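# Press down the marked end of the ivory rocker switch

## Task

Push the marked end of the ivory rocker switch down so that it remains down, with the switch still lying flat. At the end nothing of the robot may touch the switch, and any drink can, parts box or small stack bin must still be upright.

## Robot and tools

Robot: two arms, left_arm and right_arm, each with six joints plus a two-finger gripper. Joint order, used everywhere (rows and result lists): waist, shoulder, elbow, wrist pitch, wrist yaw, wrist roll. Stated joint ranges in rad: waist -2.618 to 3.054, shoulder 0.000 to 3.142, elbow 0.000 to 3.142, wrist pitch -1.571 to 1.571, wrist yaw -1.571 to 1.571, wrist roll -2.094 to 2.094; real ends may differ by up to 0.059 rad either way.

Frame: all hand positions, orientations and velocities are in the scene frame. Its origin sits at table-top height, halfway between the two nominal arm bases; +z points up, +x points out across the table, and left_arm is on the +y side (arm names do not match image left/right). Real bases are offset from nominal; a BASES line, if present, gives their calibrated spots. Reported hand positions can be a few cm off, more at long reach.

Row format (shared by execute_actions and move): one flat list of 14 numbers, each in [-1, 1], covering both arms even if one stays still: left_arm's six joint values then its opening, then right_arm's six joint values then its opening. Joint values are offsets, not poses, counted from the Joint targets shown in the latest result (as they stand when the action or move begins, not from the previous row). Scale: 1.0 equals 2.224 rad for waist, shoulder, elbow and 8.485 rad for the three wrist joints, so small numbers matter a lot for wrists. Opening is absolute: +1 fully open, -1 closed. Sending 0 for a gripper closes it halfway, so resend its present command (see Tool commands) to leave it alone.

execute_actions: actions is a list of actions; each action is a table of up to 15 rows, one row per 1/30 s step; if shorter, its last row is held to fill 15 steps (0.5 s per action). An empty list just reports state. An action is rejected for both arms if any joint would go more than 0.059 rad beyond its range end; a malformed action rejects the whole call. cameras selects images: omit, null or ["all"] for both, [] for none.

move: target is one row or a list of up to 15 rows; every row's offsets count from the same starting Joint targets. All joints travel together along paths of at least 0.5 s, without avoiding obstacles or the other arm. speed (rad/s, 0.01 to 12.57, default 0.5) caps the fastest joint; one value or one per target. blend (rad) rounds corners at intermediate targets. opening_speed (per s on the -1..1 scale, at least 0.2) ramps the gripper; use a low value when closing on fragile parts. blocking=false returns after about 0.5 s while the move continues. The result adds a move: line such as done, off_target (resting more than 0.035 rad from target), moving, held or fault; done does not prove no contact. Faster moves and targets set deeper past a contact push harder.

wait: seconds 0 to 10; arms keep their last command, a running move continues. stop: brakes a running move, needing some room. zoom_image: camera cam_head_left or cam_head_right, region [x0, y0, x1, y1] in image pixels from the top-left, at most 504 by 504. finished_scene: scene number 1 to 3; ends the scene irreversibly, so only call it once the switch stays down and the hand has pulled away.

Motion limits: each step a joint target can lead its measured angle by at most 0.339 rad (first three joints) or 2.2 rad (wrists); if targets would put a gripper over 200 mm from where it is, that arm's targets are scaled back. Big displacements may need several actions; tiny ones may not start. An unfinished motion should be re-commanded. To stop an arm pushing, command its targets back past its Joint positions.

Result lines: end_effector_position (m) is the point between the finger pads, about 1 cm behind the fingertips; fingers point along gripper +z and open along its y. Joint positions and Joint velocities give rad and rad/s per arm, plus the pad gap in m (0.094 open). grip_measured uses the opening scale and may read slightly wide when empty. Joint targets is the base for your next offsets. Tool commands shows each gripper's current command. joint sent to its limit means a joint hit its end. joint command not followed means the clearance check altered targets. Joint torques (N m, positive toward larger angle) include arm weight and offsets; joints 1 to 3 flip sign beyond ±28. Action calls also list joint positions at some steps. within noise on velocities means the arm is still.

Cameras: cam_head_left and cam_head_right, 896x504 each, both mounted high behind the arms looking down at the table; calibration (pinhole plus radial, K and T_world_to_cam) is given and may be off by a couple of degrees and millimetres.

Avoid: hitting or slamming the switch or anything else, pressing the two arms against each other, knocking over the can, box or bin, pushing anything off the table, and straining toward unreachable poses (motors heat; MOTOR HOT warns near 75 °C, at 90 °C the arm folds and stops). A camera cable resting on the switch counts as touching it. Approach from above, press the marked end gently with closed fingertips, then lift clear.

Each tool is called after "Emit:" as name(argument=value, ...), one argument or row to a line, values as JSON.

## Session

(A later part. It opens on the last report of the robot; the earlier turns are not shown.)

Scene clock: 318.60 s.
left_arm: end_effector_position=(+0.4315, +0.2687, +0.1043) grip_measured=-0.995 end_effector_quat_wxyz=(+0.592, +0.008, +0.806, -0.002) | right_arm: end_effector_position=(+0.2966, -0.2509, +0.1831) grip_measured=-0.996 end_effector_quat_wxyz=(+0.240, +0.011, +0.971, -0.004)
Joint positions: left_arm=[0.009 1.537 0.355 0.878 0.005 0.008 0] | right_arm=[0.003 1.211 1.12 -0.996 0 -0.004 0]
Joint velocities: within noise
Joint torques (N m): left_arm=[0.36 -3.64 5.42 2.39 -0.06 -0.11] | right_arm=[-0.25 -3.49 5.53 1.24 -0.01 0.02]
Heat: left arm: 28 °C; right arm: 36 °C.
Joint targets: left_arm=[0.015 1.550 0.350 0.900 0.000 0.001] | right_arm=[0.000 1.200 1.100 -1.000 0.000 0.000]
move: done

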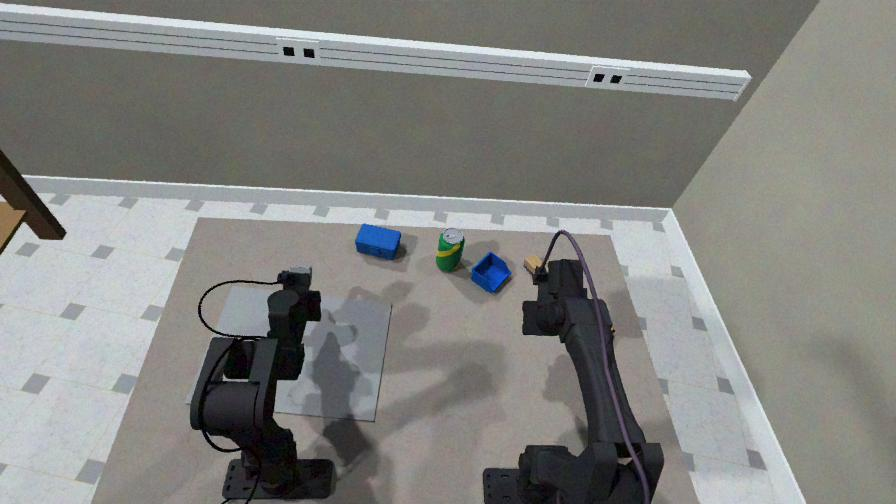

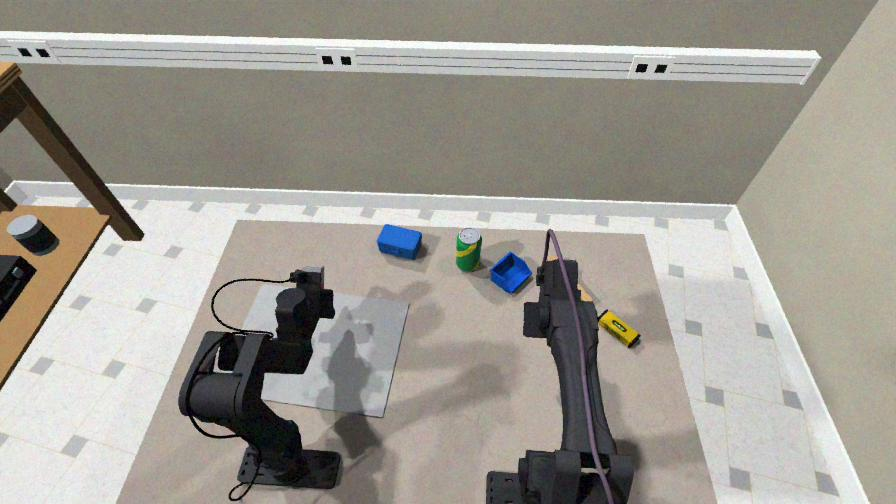

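Emit:
move(
  target=[
    [0.0382, -0.15737, 0.33723, -0.22392, 0, 0, -1, 0, 0, 0, 0, 0, 0, -1],
    [0.08867, -0.0005, 0.30674, -0.23049, 0, 0, -1, 0, 0, 0, 0, 0, 0, -1],
    [0.08867, 0.03624, 0.24173, -0.20385, 0, 0, -1, 0, 0, 0, 0, 0, 0, -1],
    [0.08867, -0.0005, 0.30674, -0.23049, 0, 0, -1, 0, 0, 0, 0, 0, 0, -1],
    [0.3, -0.15737, 0.33723, -0.22392, 0, 0, -1, 0, 0, 0, 0, 0, 0, -1],
  ],
  speed=[2.0, 1.5, 0.15, 0.6, 1.5],
  blend=[0.15, 0.03, 0, 0.05, 0],
)

Emit:
zoom_image(
  camera="cam_head_right",
  region=[260, 320, 320, 380],
)

Emit:
zoom_image(
  camera="cam_head_left",
  region=[240, 330, 300, 390],
)

Scene clock: 326.10 s.
left_arm: end_effector_position=(+0.2573, +0.4456, +0.1710) grip_measured=-0.995 end_effector_quat_wxyz=(+0.207, -0.312, +0.924, +0.072) | right_arm: end_effector_position=(+0.2966, -0.2509, +0.1831) grip_measured=-0.996 end_effector_quat_wxyz=(+0.240, +0.011, +0.971, -0.004)
Joint positions: left_arm=[0.677 1.205 1.085 -1.008 0 0.007 0] | right_arm=[0.003 1.211 1.12 -0.996 0 -0.004 0]
Joint velocities: within noise
Joint torques (N m): left_arm=[0.44 -3.21 8.9 1.4 0 -0.13] | right_arm=[-0.25 -3.49 5.56 1.24 -0.01 0.02]
Heat: left arm: 28 °C; right arm: 36 °C.
Joint targets: left_arm=[0.682 1.200 1.100 -1.000 0.000 0.000] | right_arm=[0.000 1.200 1.100 -1.000 0.000 0.000]
move: done

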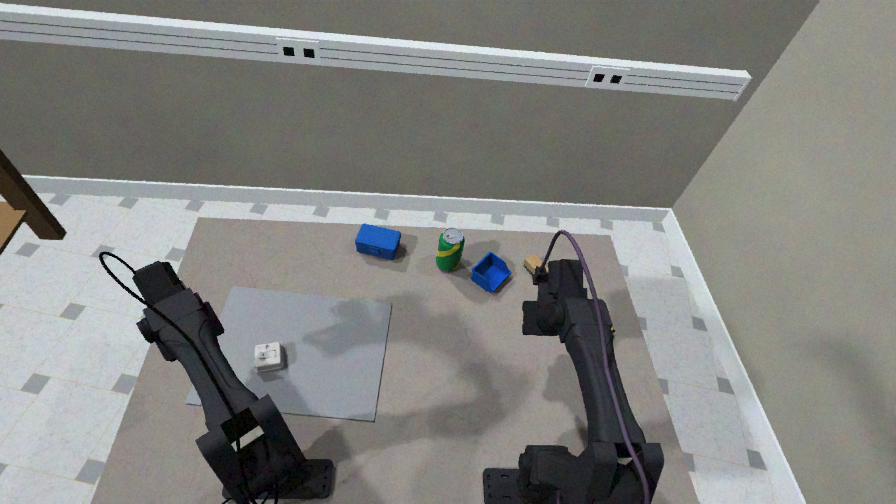

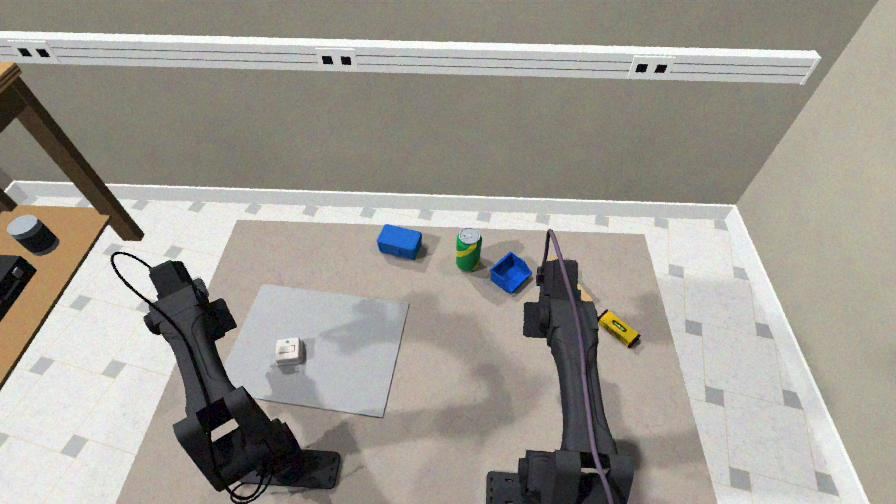

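Scaled by 8.400 from the camera's 896x504 image, which has a finer 1280x720 frame.

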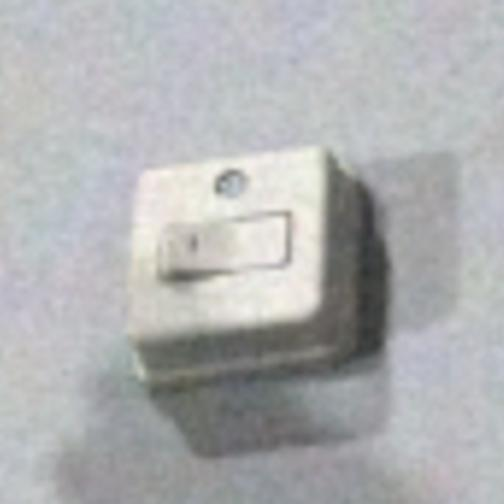

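Scaled by 8.400 from the camera's 896x504 image, which has a finer 1280x720 frame.

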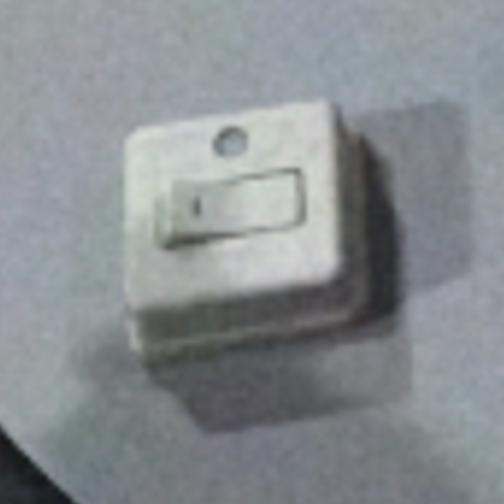

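Emit:
move(
  target=[
    [-0.17289, 0.16063, -0.02693, -0.00655, 0, 0, -1, 0, 0, 0, 0, 0, 0, -1],
    [-0.17289, 0.19725, -0.0916, 0.01999, 0, 0, -1, 0, 0, 0, 0, 0, 0, -1],
    [-0.17289, 0.16063, -0.02693, -0.00655, 0, 0, -1, 0, 0, 0, 0, 0, 0, -1],
    [0, 0, 0, 0, 0, 0, -1, 0, 0, 0, 0, 0, 0, -1],
  ],
  speed=[1.5, 0.2, 0.8, 1.5],
  blend=[0.03, 0, 0.05, 0],
)

Emit:
zoom_image(
  camera="cam_head_right",
  region=[260, 320, 320, 380],
)

Emit:
zoom_image(
  camera="cam_head_left",
  region=[240, 330, 300, 390],
)

Scene clock: 336.40 s.
left_arm: end_effector_position=(+0.2579, +0.4462, +0.1738) grip_measured=-0.995 end_effector_quat_wxyz=(+0.212, -0.312, +0.923, +0.074) | right_arm: end_effector_position=(+0.2966, -0.2509, +0.1831) grip_measured=-0.996 end_effector_quat_wxyz=(+0.240, +0.011, +0.971, -0.004)
Joint positions: left_arm=[0.677 1.2 1.089 -1.007 -0.001 0.007 0] | right_arm=[0.003 1.211 1.12 -0.996 0 -0.004 0]
Joint velocities: within noise
Joint torques (N m): left_arm=[0.35 -2.93 8.57 1.39 0.02 -0.09] | right_arm=[-0.25 -3.49 5.56 1.24 -0.01 0.02]
Heat: left arm: 28 °C; right arm: 36 °C.
Joint targets: left_arm=[0.682 1.200 1.100 -1.000 0.000 0.001] | right_arm=[0.000 1.200 1.100 -1.000 0.000 0.000]
move: done

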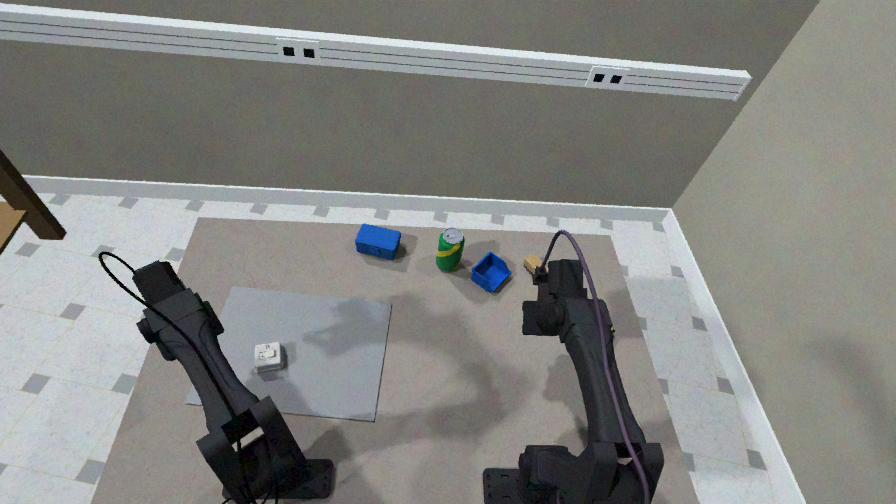

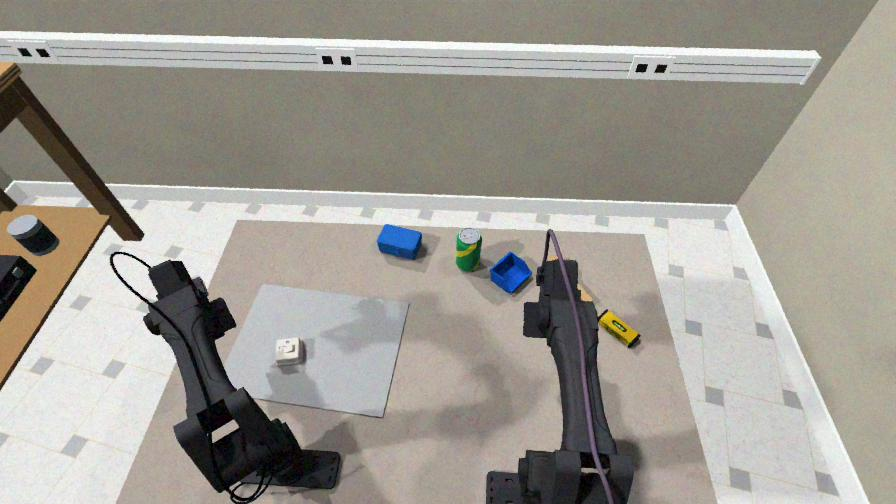

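Scaled by 8.400 from the camera's 896x504 image, which has a finer 1280x720 frame.

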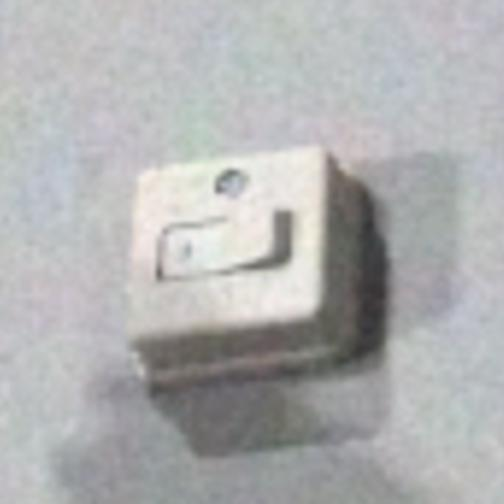

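Scaled by 8.400 from the camera's 896x504 image, which has a finer 1280x720 frame.

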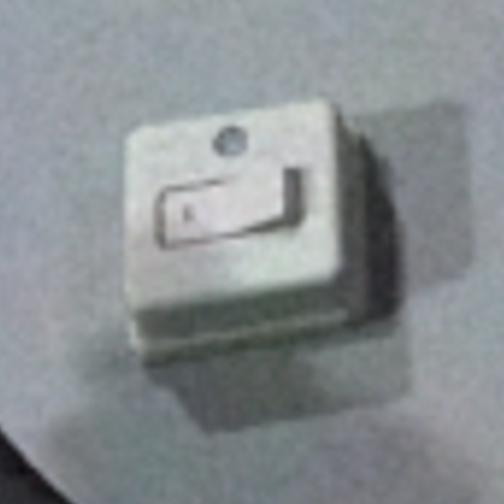

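Emit:
move(
  target=[
    [0, 0, 0, 0, 0, 0, -1, 0.07612, 0.23711, 0.05509, -0.00807, 0, 0, -1],
    [0, 0, 0, 0, 0, 0, -1, 0.07612, 0.27022, -0.00607, 0.0167, 0, 0, -1],
  ],
  speed=[1.5, 0.2],
  blend=[0.03, 0],
)

Emit:
zoom_image(
  camera="cam_head_left",
  region=[450, 300, 530, 380],
)

Emit:
zoom_image(
  camera="cam_head_right",
  region=[470, 300, 550, 380],
)

Scene clock: 341.80 s.
left_arm: end_effector_position=(+0.2579, +0.4462, +0.1738) grip_measured=-0.995 end_effector_quat_wxyz=(+0.212, -0.312, +0.923, +0.074) | right_arm: end_effector_position=(+0.3098, -0.2009, +0.0207) grip_measured=-0.996 end_effector_quat_wxyz=(+0.009, -0.071, +0.997, +0.000)
Joint positions: left_arm=[0.677 1.2 1.089 -1.007 -0.001 0.007 0] | right_arm=[0.167 1.784 1.103 -0.872 0 -0.004 0]
Joint velocities: within noise
Joint torques (N m): left_arm=[0.38 -2.81 8.5 1.41 0.01 -0.11] | right_arm=[0.17 -5.44 4.67 0.53 -0.01 0.02]
Heat: left arm: 28 °C; right arm: 36 °C.
Joint targets: left_arm=[0.682 1.200 1.100 -1.000 0.000 0.001] | right_arm=[0.169 1.801 1.086 -0.858 0.000 0.000]
move: done

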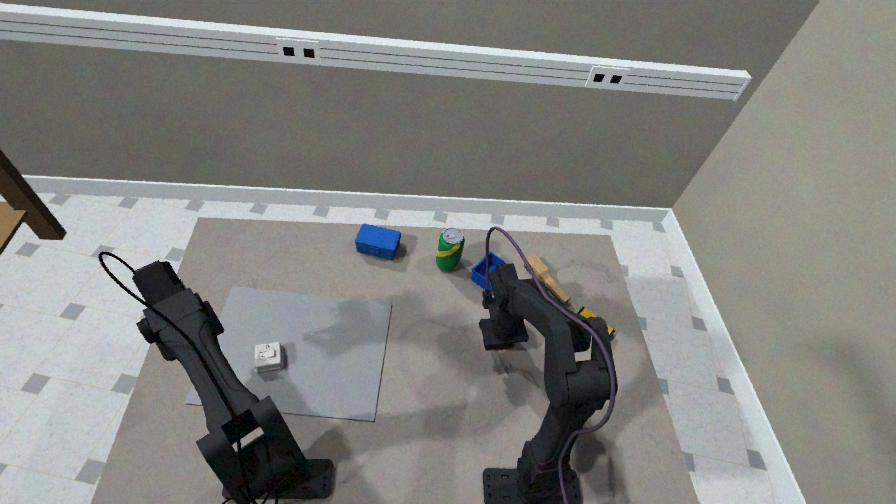

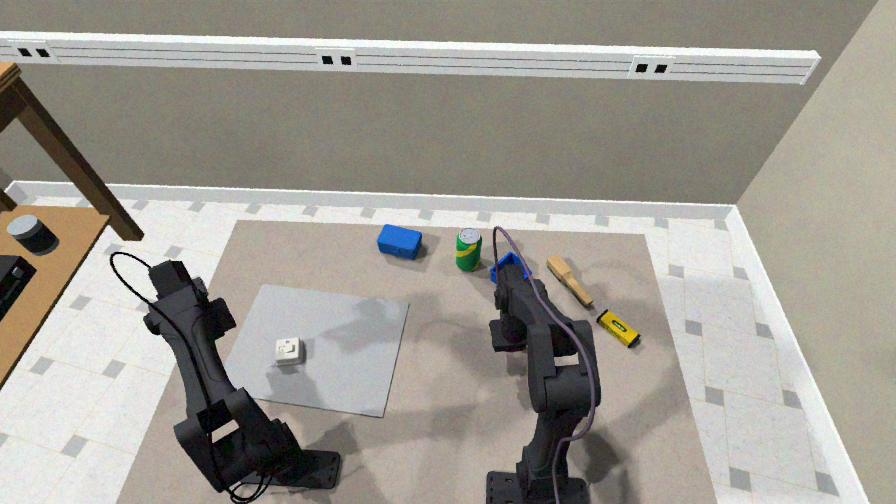

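Scaled by 6.300 from the camera's 896x504 image, which has a finer 1280x720 frame.

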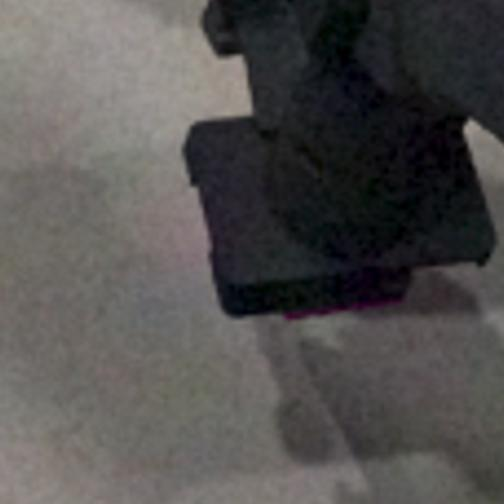

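Scaled by 6.300 from the camera's 896x504 image, which has a finer 1280x720 frame.

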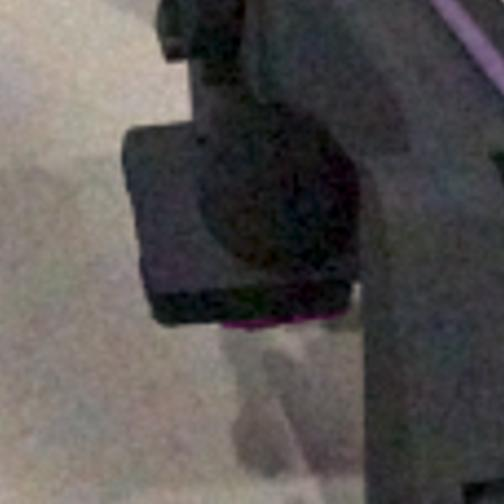

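Emit:
zoom_image(
  camera="cam_head_left",
  region=[180, 195, 240, 255],
)

Emit:
zoom_image(
  camera="cam_head_left",
  region=[585, 210, 645, 270],
)

Emit:
zoom_image(
  camera="cam_head_right",
  region=[210, 195, 270, 255],
)

Emit:
zoom_image(
  camera="cam_head_right",
  region=[620, 210, 680, 270],
)

Scaled by 8.400 from the camera's 896x504 image, which has a finer 1280x720 frame.

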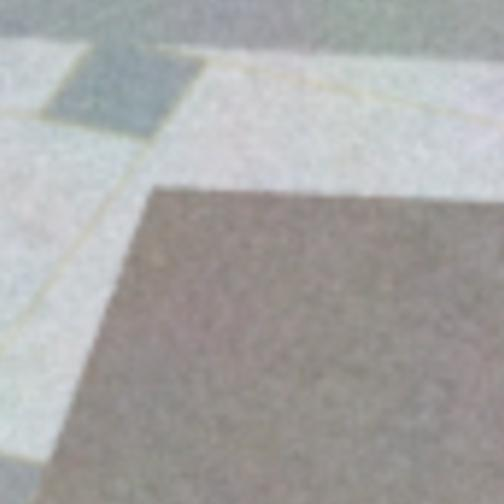

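Scaled by 8.400 from the camera's 896x504 image, which has a finer 1280x720 frame.

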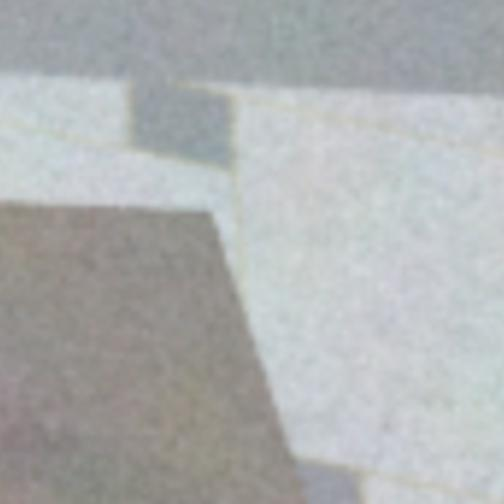

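Scaled by 8.400 from the camera's 896x504 image, which has a finer 1280x720 frame.

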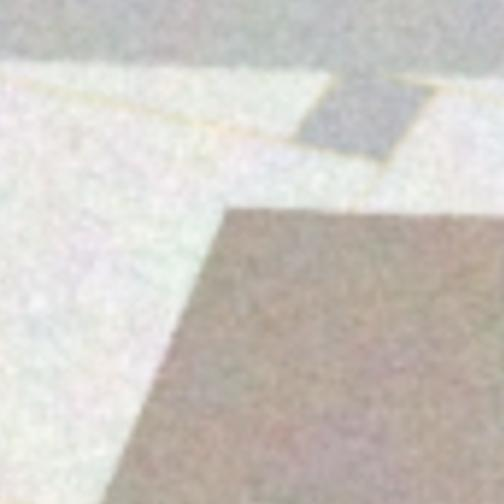

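Scaled by 8.400 from the camera's 896x504 image, which has a finer 1280x720 frame.

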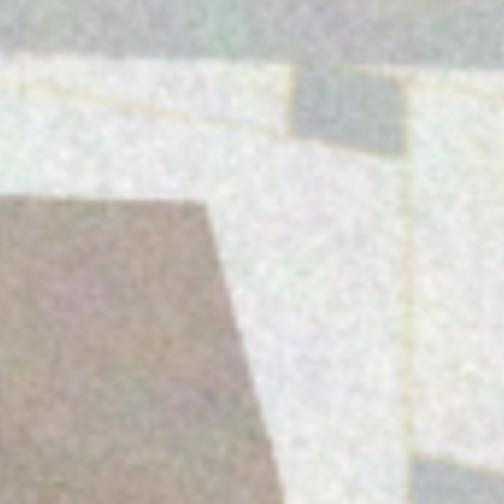

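Emit:
move(
  target=[
    [0, 0, 0, 0, 0, 0, -1, 0, -0.03311, 0.06116, -0.02477, 0, 0, -1],
    [0, 0, 0, 0, 0, 0, -1, -0.1, -0.27022, 0.00607, -0.0167, 0, 0, -1],
  ],
  speed=[0.8, 1.5],
  blend=[0.05, 0],
)

Scene clock: 360.63 s.
left_arm: end_effector_position=(+0.2579, +0.4462, +0.1738) grip_measured=-0.995 end_effector_quat_wxyz=(+0.212, -0.312, +0.923, +0.074) | right_arm: end_effector_position=(+0.2917, -0.2658, +0.1853) grip_measured=-0.996 end_effector_quat_wxyz=(+0.240, +0.037, +0.970, -0.010)
Joint positions: left_arm=[0.677 1.2 1.089 -1.007 -0.001 0.007 0] | right_arm=[-0.049 1.196 1.119 -1.009 0.001 -0.004 0]
Joint velocities: within noise
Joint torques (N m): left_arm=[0.39 -2.95 8.5 1.43 0.03 -0.12] | right_arm=[-0.42 -2.24 5.64 1.38 -0.02 0.02]
Heat: left arm: 28 °C; right arm: 35 °C.
Joint targets: left_arm=[0.682 1.200 1.100 -1.000 0.000 0.001] | right_arm=[-0.053 1.200 1.099 -1.000 0.000 0.000]
move: done

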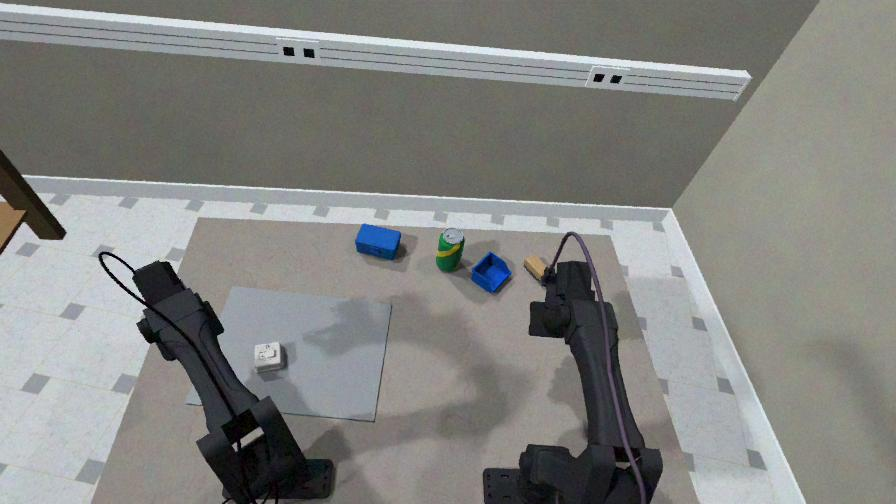

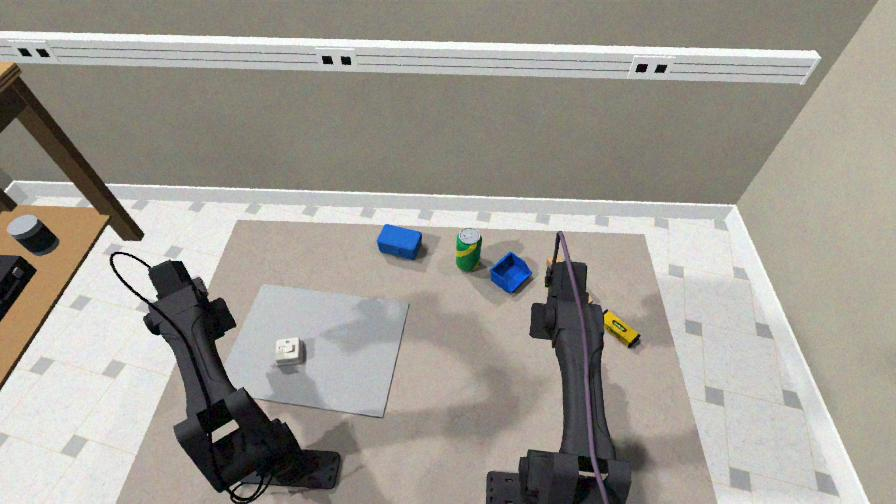

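Emit:
finished_scene(
  scene=1,
)

The scene is finished: the task was done.


## Next scene

The same job, from a new start.

Emit:
execute_actions(
  actions=[],
)

Scene clock: 0.00 s.
left_arm: end_effector_position=(+0.4364, +0.2538, +0.1116) grip_measured=+1.000 end_effector_quat_wxyz=(+0.579, +0.028, +0.810, -0.084) | right_arm: end_effector_position=(+0.3944, -0.2769, +0.0830) grip_measured=+1.000 end_effector_quat_wxyz=(+0.563, +0.034, +0.826, +0.021)
Joint positions: left_arm=[0.065 1.514 0.411 0.774 0.215 -0.036 0.094] | right_arm=[-0.117 1.567 0.353 0.835 -0.132 0.026 0.094]
Joint velocities: within noise
Joint torques (N m): no reading
Heat: left arm: 25 °C; right arm: 28 °C.
Joint targets: left_arm=[0.065 1.504 0.421 0.784 0.216 -0.036] | right_arm=[-0.117 1.560 0.360 0.835 -0.133 0.026]
Tool commands: left_gripper/opening=+1.0 right_gripper/opening=+1.0

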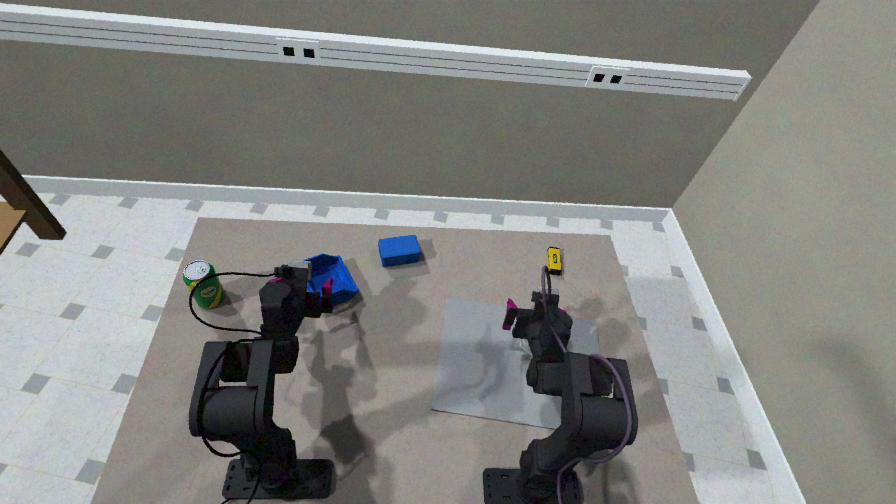

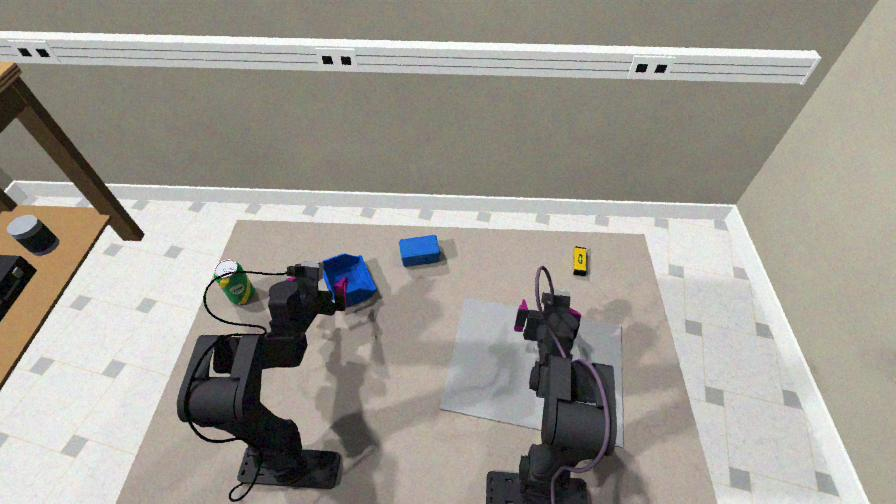

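Emit:
move(
  target=[0, 0, 0, 0, 0, 0, 1, -0.2846, -0.16187, 0.33273, -0.21626, 0.01567, -0.00306, -1],
  speed=2.5,
)

Emit:
zoom_image(
  camera="cam_head_left",
  region=[490, 315, 550, 375],
)

Emit:
zoom_image(
  camera="cam_head_right",
  region=[505, 315, 565, 375],
)

Scene clock: 3.23 s.
left_arm: end_effector_position=(+0.4364, +0.2538, +0.1116) grip_measured=+1.000 end_effector_quat_wxyz=(+0.579, +0.028, +0.810, -0.084) | right_arm: end_effector_position=(+0.2087, -0.4397, +0.1611) grip_measured=-0.997 end_effector_quat_wxyz=(+0.198, +0.370, +0.905, -0.074)
Joint positions: left_arm=[0.065 1.514 0.411 0.774 0.215 -0.036 0.094] | right_arm=[-0.745 1.218 1.062 -0.988 -0.011 0.004 0]
Joint velocities: within noise
Joint torques (N m): left_arm=[-0.05 -5.3 7.25 2.24 0.08 -0.05] | right_arm=[-0.44 -4 10.45 1.1 0.12 -0.07]
Heat: left arm: 25 °C; right arm: 29 °C.
Joint targets: left_arm=[0.065 1.504 0.421 0.784 0.216 -0.036] | right_arm=[-0.750 1.200 1.100 -1.000 0.000 0.000]
move: off_target (right_arm); right_arm: the elbow is farthest, 0.038 rad from its target

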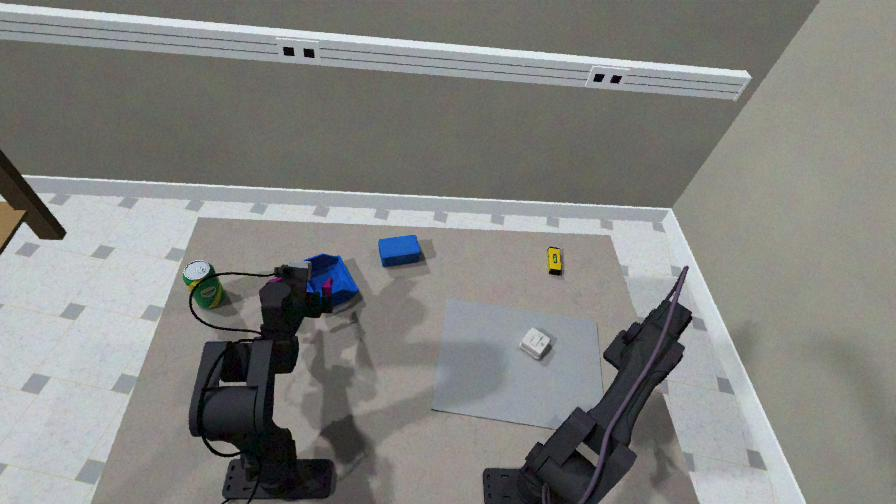

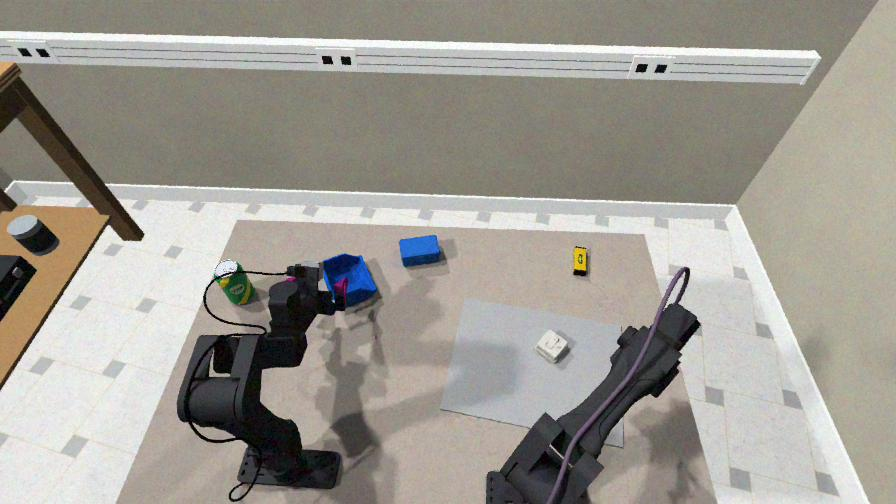

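Scaled by 8.400 from the camera's 896x504 image, which has a finer 1280x720 frame.

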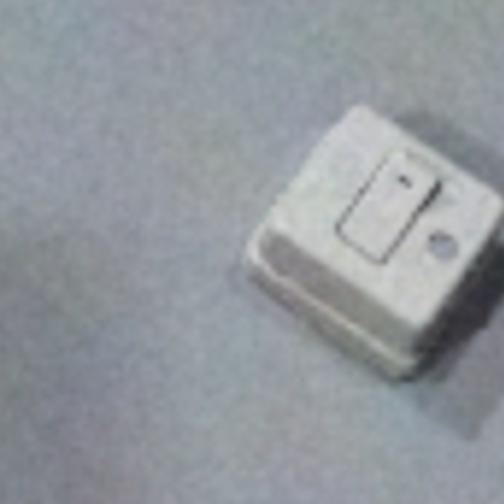

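Scaled by 8.400 from the camera's 896x504 image, which has a finer 1280x720 frame.

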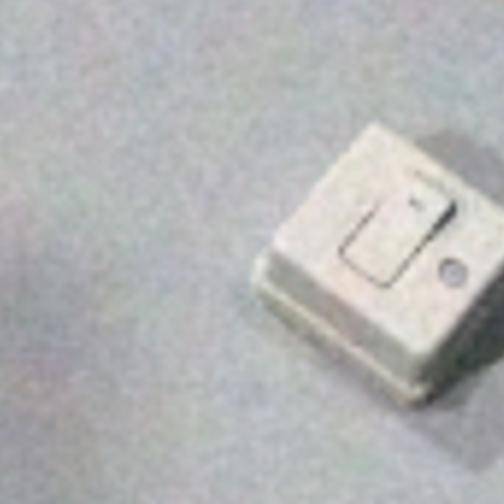

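Emit:
move(
  target=[
    [0, 0, 0, 0, 0, 0, 1, 0.26916, 0.28008, 0.10706, -0.01048, 0, 0, -1],
    [0, 0, 0, 0, 0, 0, 1, 0.26916, 0.3107, 0.04649, 0.01342, 0, 0, -1],
    [0, 0, 0, 0, 0, 0, 1, 0.26916, 0.28008, 0.10706, -0.01048, 0, 0, -1],
    [0, 0, 0, 0, 0, 0, 1, 0.1, 0.05, 0.02, 0, 0, 0, -1],
  ],
  speed=[1.5, 0.2, 0.8, 1.5],
  blend=[0.03, 0, 0.05, 0],
)

Emit:
zoom_image(
  camera="cam_head_left",
  region=[490, 315, 550, 375],
)

Scene clock: 9.57 s.
left_arm: end_effector_position=(+0.4364, +0.2538, +0.1116) grip_measured=+1.000 end_effector_quat_wxyz=(+0.579, +0.028, +0.810, -0.084) | right_arm: end_effector_position=(+0.2621, -0.4024, +0.1697) grip_measured=-0.997 end_effector_quat_wxyz=(+0.196, +0.269, +0.941, -0.057)
Joint positions: left_arm=[0.065 1.514 0.411 0.774 0.215 -0.036 0.094] | right_arm=[-0.524 1.311 1.165 -1.014 0.002 0.002 0]
Joint velocities: within noise
Joint torques (N m): left_arm=[0.02 -5.37 7.27 2.25 0.09 -0.04] | right_arm=[-0.32 -3.34 5.45 1.29 -0.03 -0.05]
Heat: left arm: 26 °C; right arm: 30 °C.
Joint targets: left_arm=[0.065 1.504 0.421 0.784 0.216 -0.036] | right_arm=[-0.528 1.312 1.144 -1.000 0.000 0.000]
move: done

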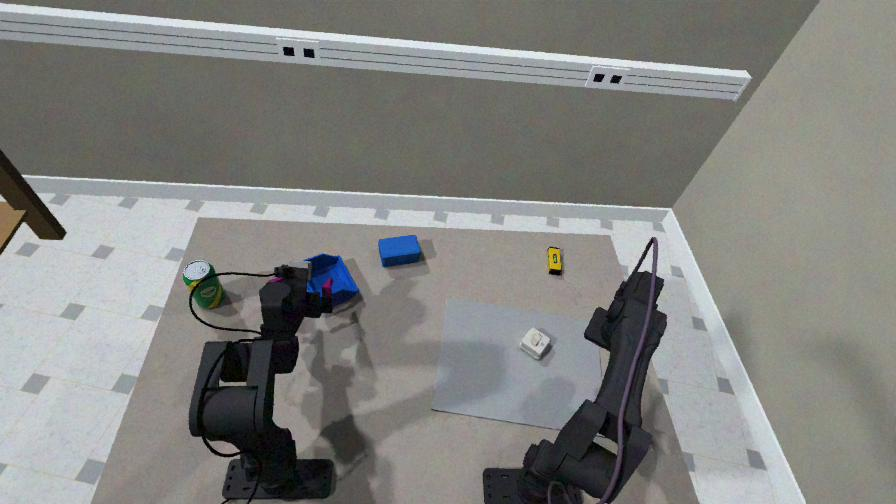

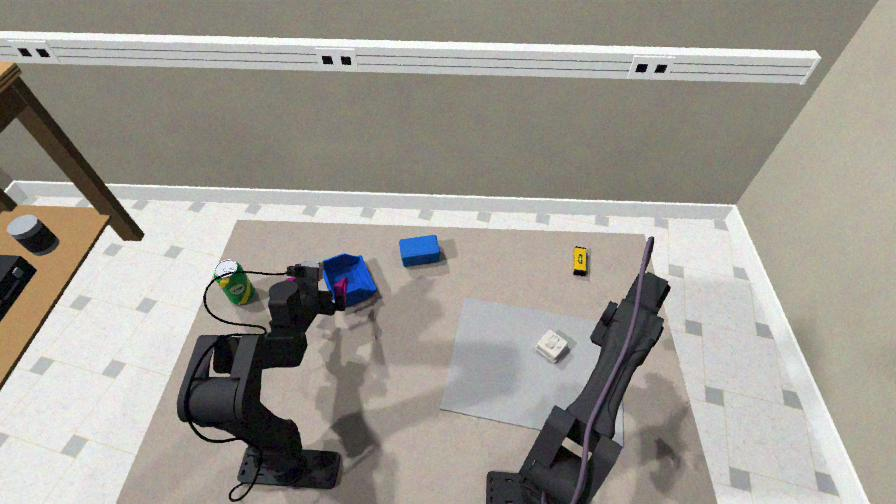

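Scaled by 8.400 from the camera's 896x504 image, which has a finer 1280x720 frame.

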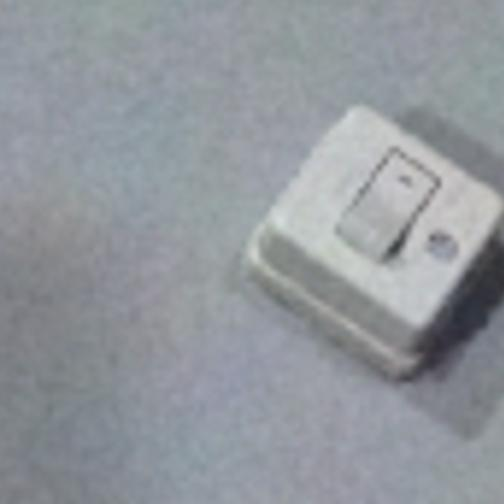

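Flipped: the marked end is down and the other end is up.

Emit:
finished_scene(
  scene=2,
)

The scene is finished: the task was done.


## Next scene

The same job, from a new start.

Emit:
execute_actions(
  actions=[],
)

Scene clock: 0.00 s.
left_arm: end_effector_position=(+0.4252, +0.2846, +0.1121) grip_measured=+1.000 end_effector_quat_wxyz=(+0.604, -0.041, +0.796, +0.012) | right_arm: end_effector_position=(+0.4148, -0.2792, +0.1161) grip_measured=+1.000 end_effector_quat_wxyz=(+0.622, +0.064, +0.779, -0.053)
Joint positions: left_arm=[0.015 1.501 0.327 0.9 -0.072 -0.052 0.094] | right_arm=[-0.001 1.617 0.385 1.006 0.133 0.026 0.094]
Joint velocities: within noise
Joint torques (N m): no reading
Heat: left arm: 24 °C; right arm: 27 °C.
Joint targets: left_arm=[0.015 1.492 0.336 0.909 -0.072 -0.052] | right_arm=[-0.001 1.609 0.393 1.009 0.134 0.026]
Tool commands: left_gripper/opening=+1.0 right_gripper/opening=+1.0

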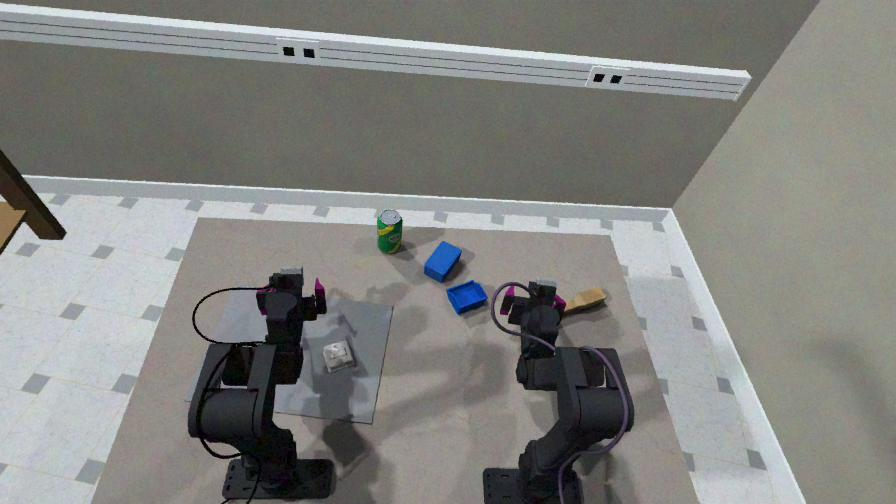

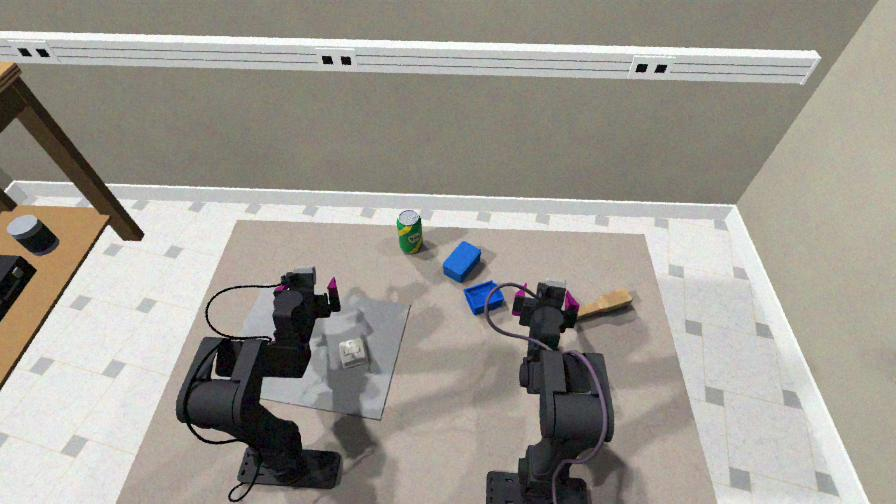

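Visible now; zoom in.

Emit:
zoom_image(
  camera="cam_head_left",
  region=[310, 325, 370, 385],
)

Emit:
zoom_image(
  camera="cam_head_right",
  region=[325, 325, 385, 385],
)

Scaled by 8.400 from the camera's 896x504 image, which has a finer 1280x720 frame.

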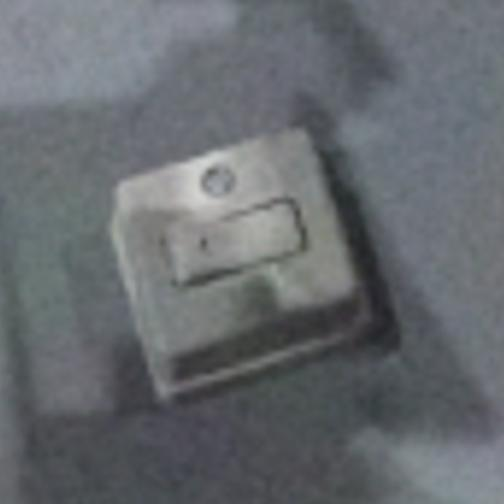

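Scaled by 8.400 from the camera's 896x504 image, which has a finer 1280x720 frame.

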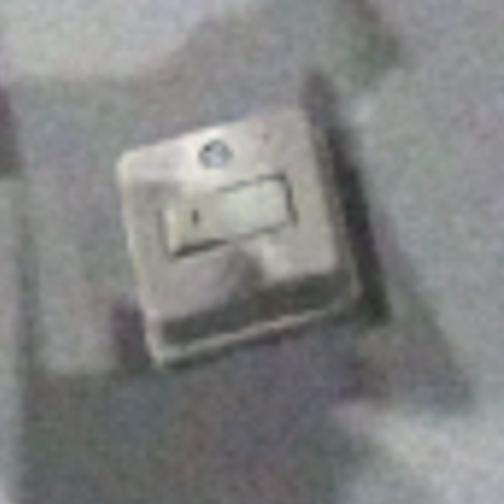

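Emit:
move(
  target=[
    [-0.0517, -0.1313, 0.34353, -0.22499, 0.00849, 0.00613, -1, 0, 0, 0, 0, 0, 0, 1],
    [-0.14105, 0.03907, 0.32617, -0.2315, 0.00849, 0.00613, -1, 0, 0, 0, 0, 0, 0, 1],
    [-0.14105, 0.07531, 0.2621, -0.20521, 0.00849, 0.00613, -1, 0, 0, 0, 0, 0, 0, 1],
    [-0.14105, 0.03907, 0.32617, -0.2315, 0.00849, 0.00613, -1, 0, 0, 0, 0, 0, 0, 1],
    [0.0382, -0.1313, 0.34353, -0.22499, 0.00849, 0.00613, -1, 0, 0, 0, 0, 0, 0, 1],
  ],
  speed=[2.5, 1.5, 0.2, 0.8, 1.5],
  blend=[0.15, 0.03, 0, 0.05, 0],
)

Emit:
zoom_image(
  camera="cam_head_right",
  region=[325, 325, 385, 385],
)

Scene clock: 8.77 s.
left_arm: end_effector_position=(+0.3166, +0.2951, +0.1737) grip_measured=-0.995 end_effector_quat_wxyz=(+0.224, -0.043, +0.974, +0.009) | right_arm: end_effector_position=(+0.4145, -0.2793, +0.1151) grip_measured=+1.000 end_effector_quat_wxyz=(+0.620, +0.064, +0.780, -0.054)
Joint positions: left_arm=[0.095 1.199 1.089 -1.008 -0.003 -0.011 0] | right_arm=[-0.001 1.617 0.385 1.002 0.134 0.026 0.094]
Joint velocities: within noise
Joint torques (N m): left_arm=[0.4 -2.77 8.57 1.42 0.05 0.08] | right_arm=[-0.02 -5.31 5.97 2.15 0.02 -0.02]
Heat: left arm: 25 °C; right arm: 29 °C.
Joint targets: left_arm=[0.100 1.200 1.100 -1.000 0.000 -0.001] | right_arm=[-0.001 1.609 0.393 1.009 0.134 0.026]
move: done

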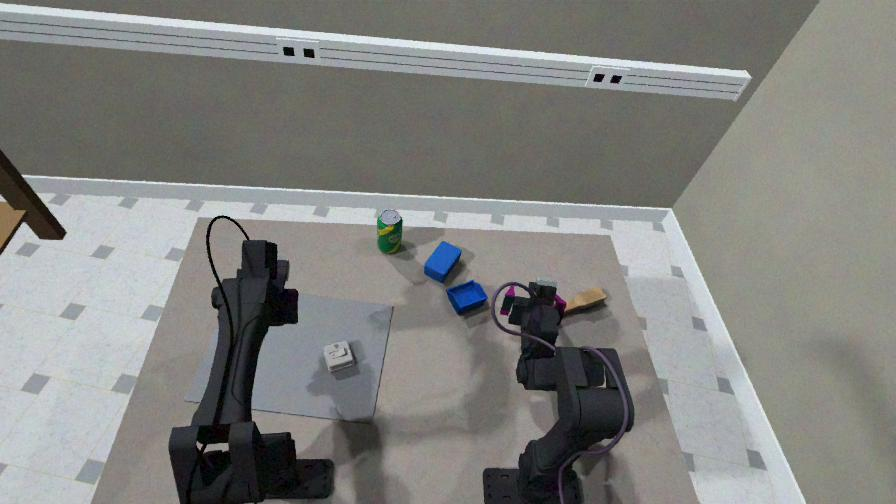

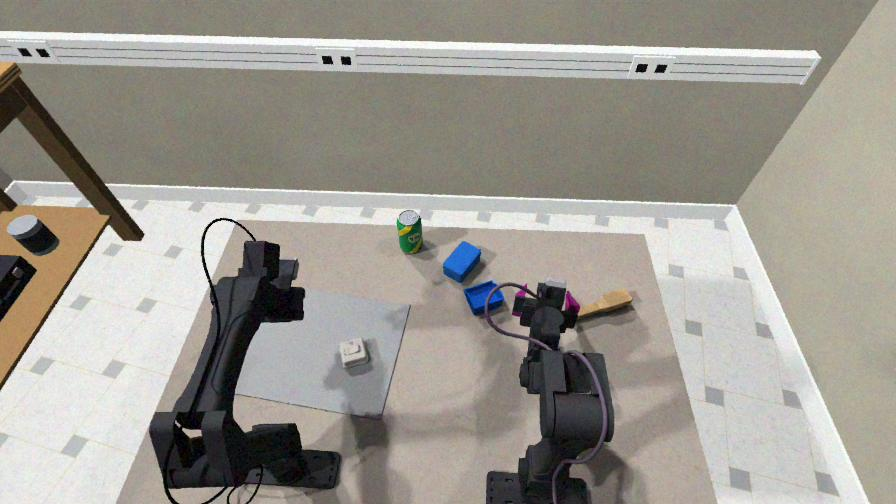

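Scaled by 8.400 from the camera's 896x504 image, which has a finer 1280x720 frame.

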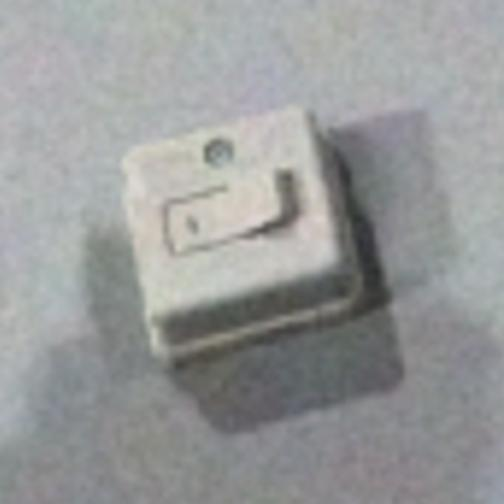

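Emit:
finished_scene(
  scene=3,
)

The scene is finished: the task was done.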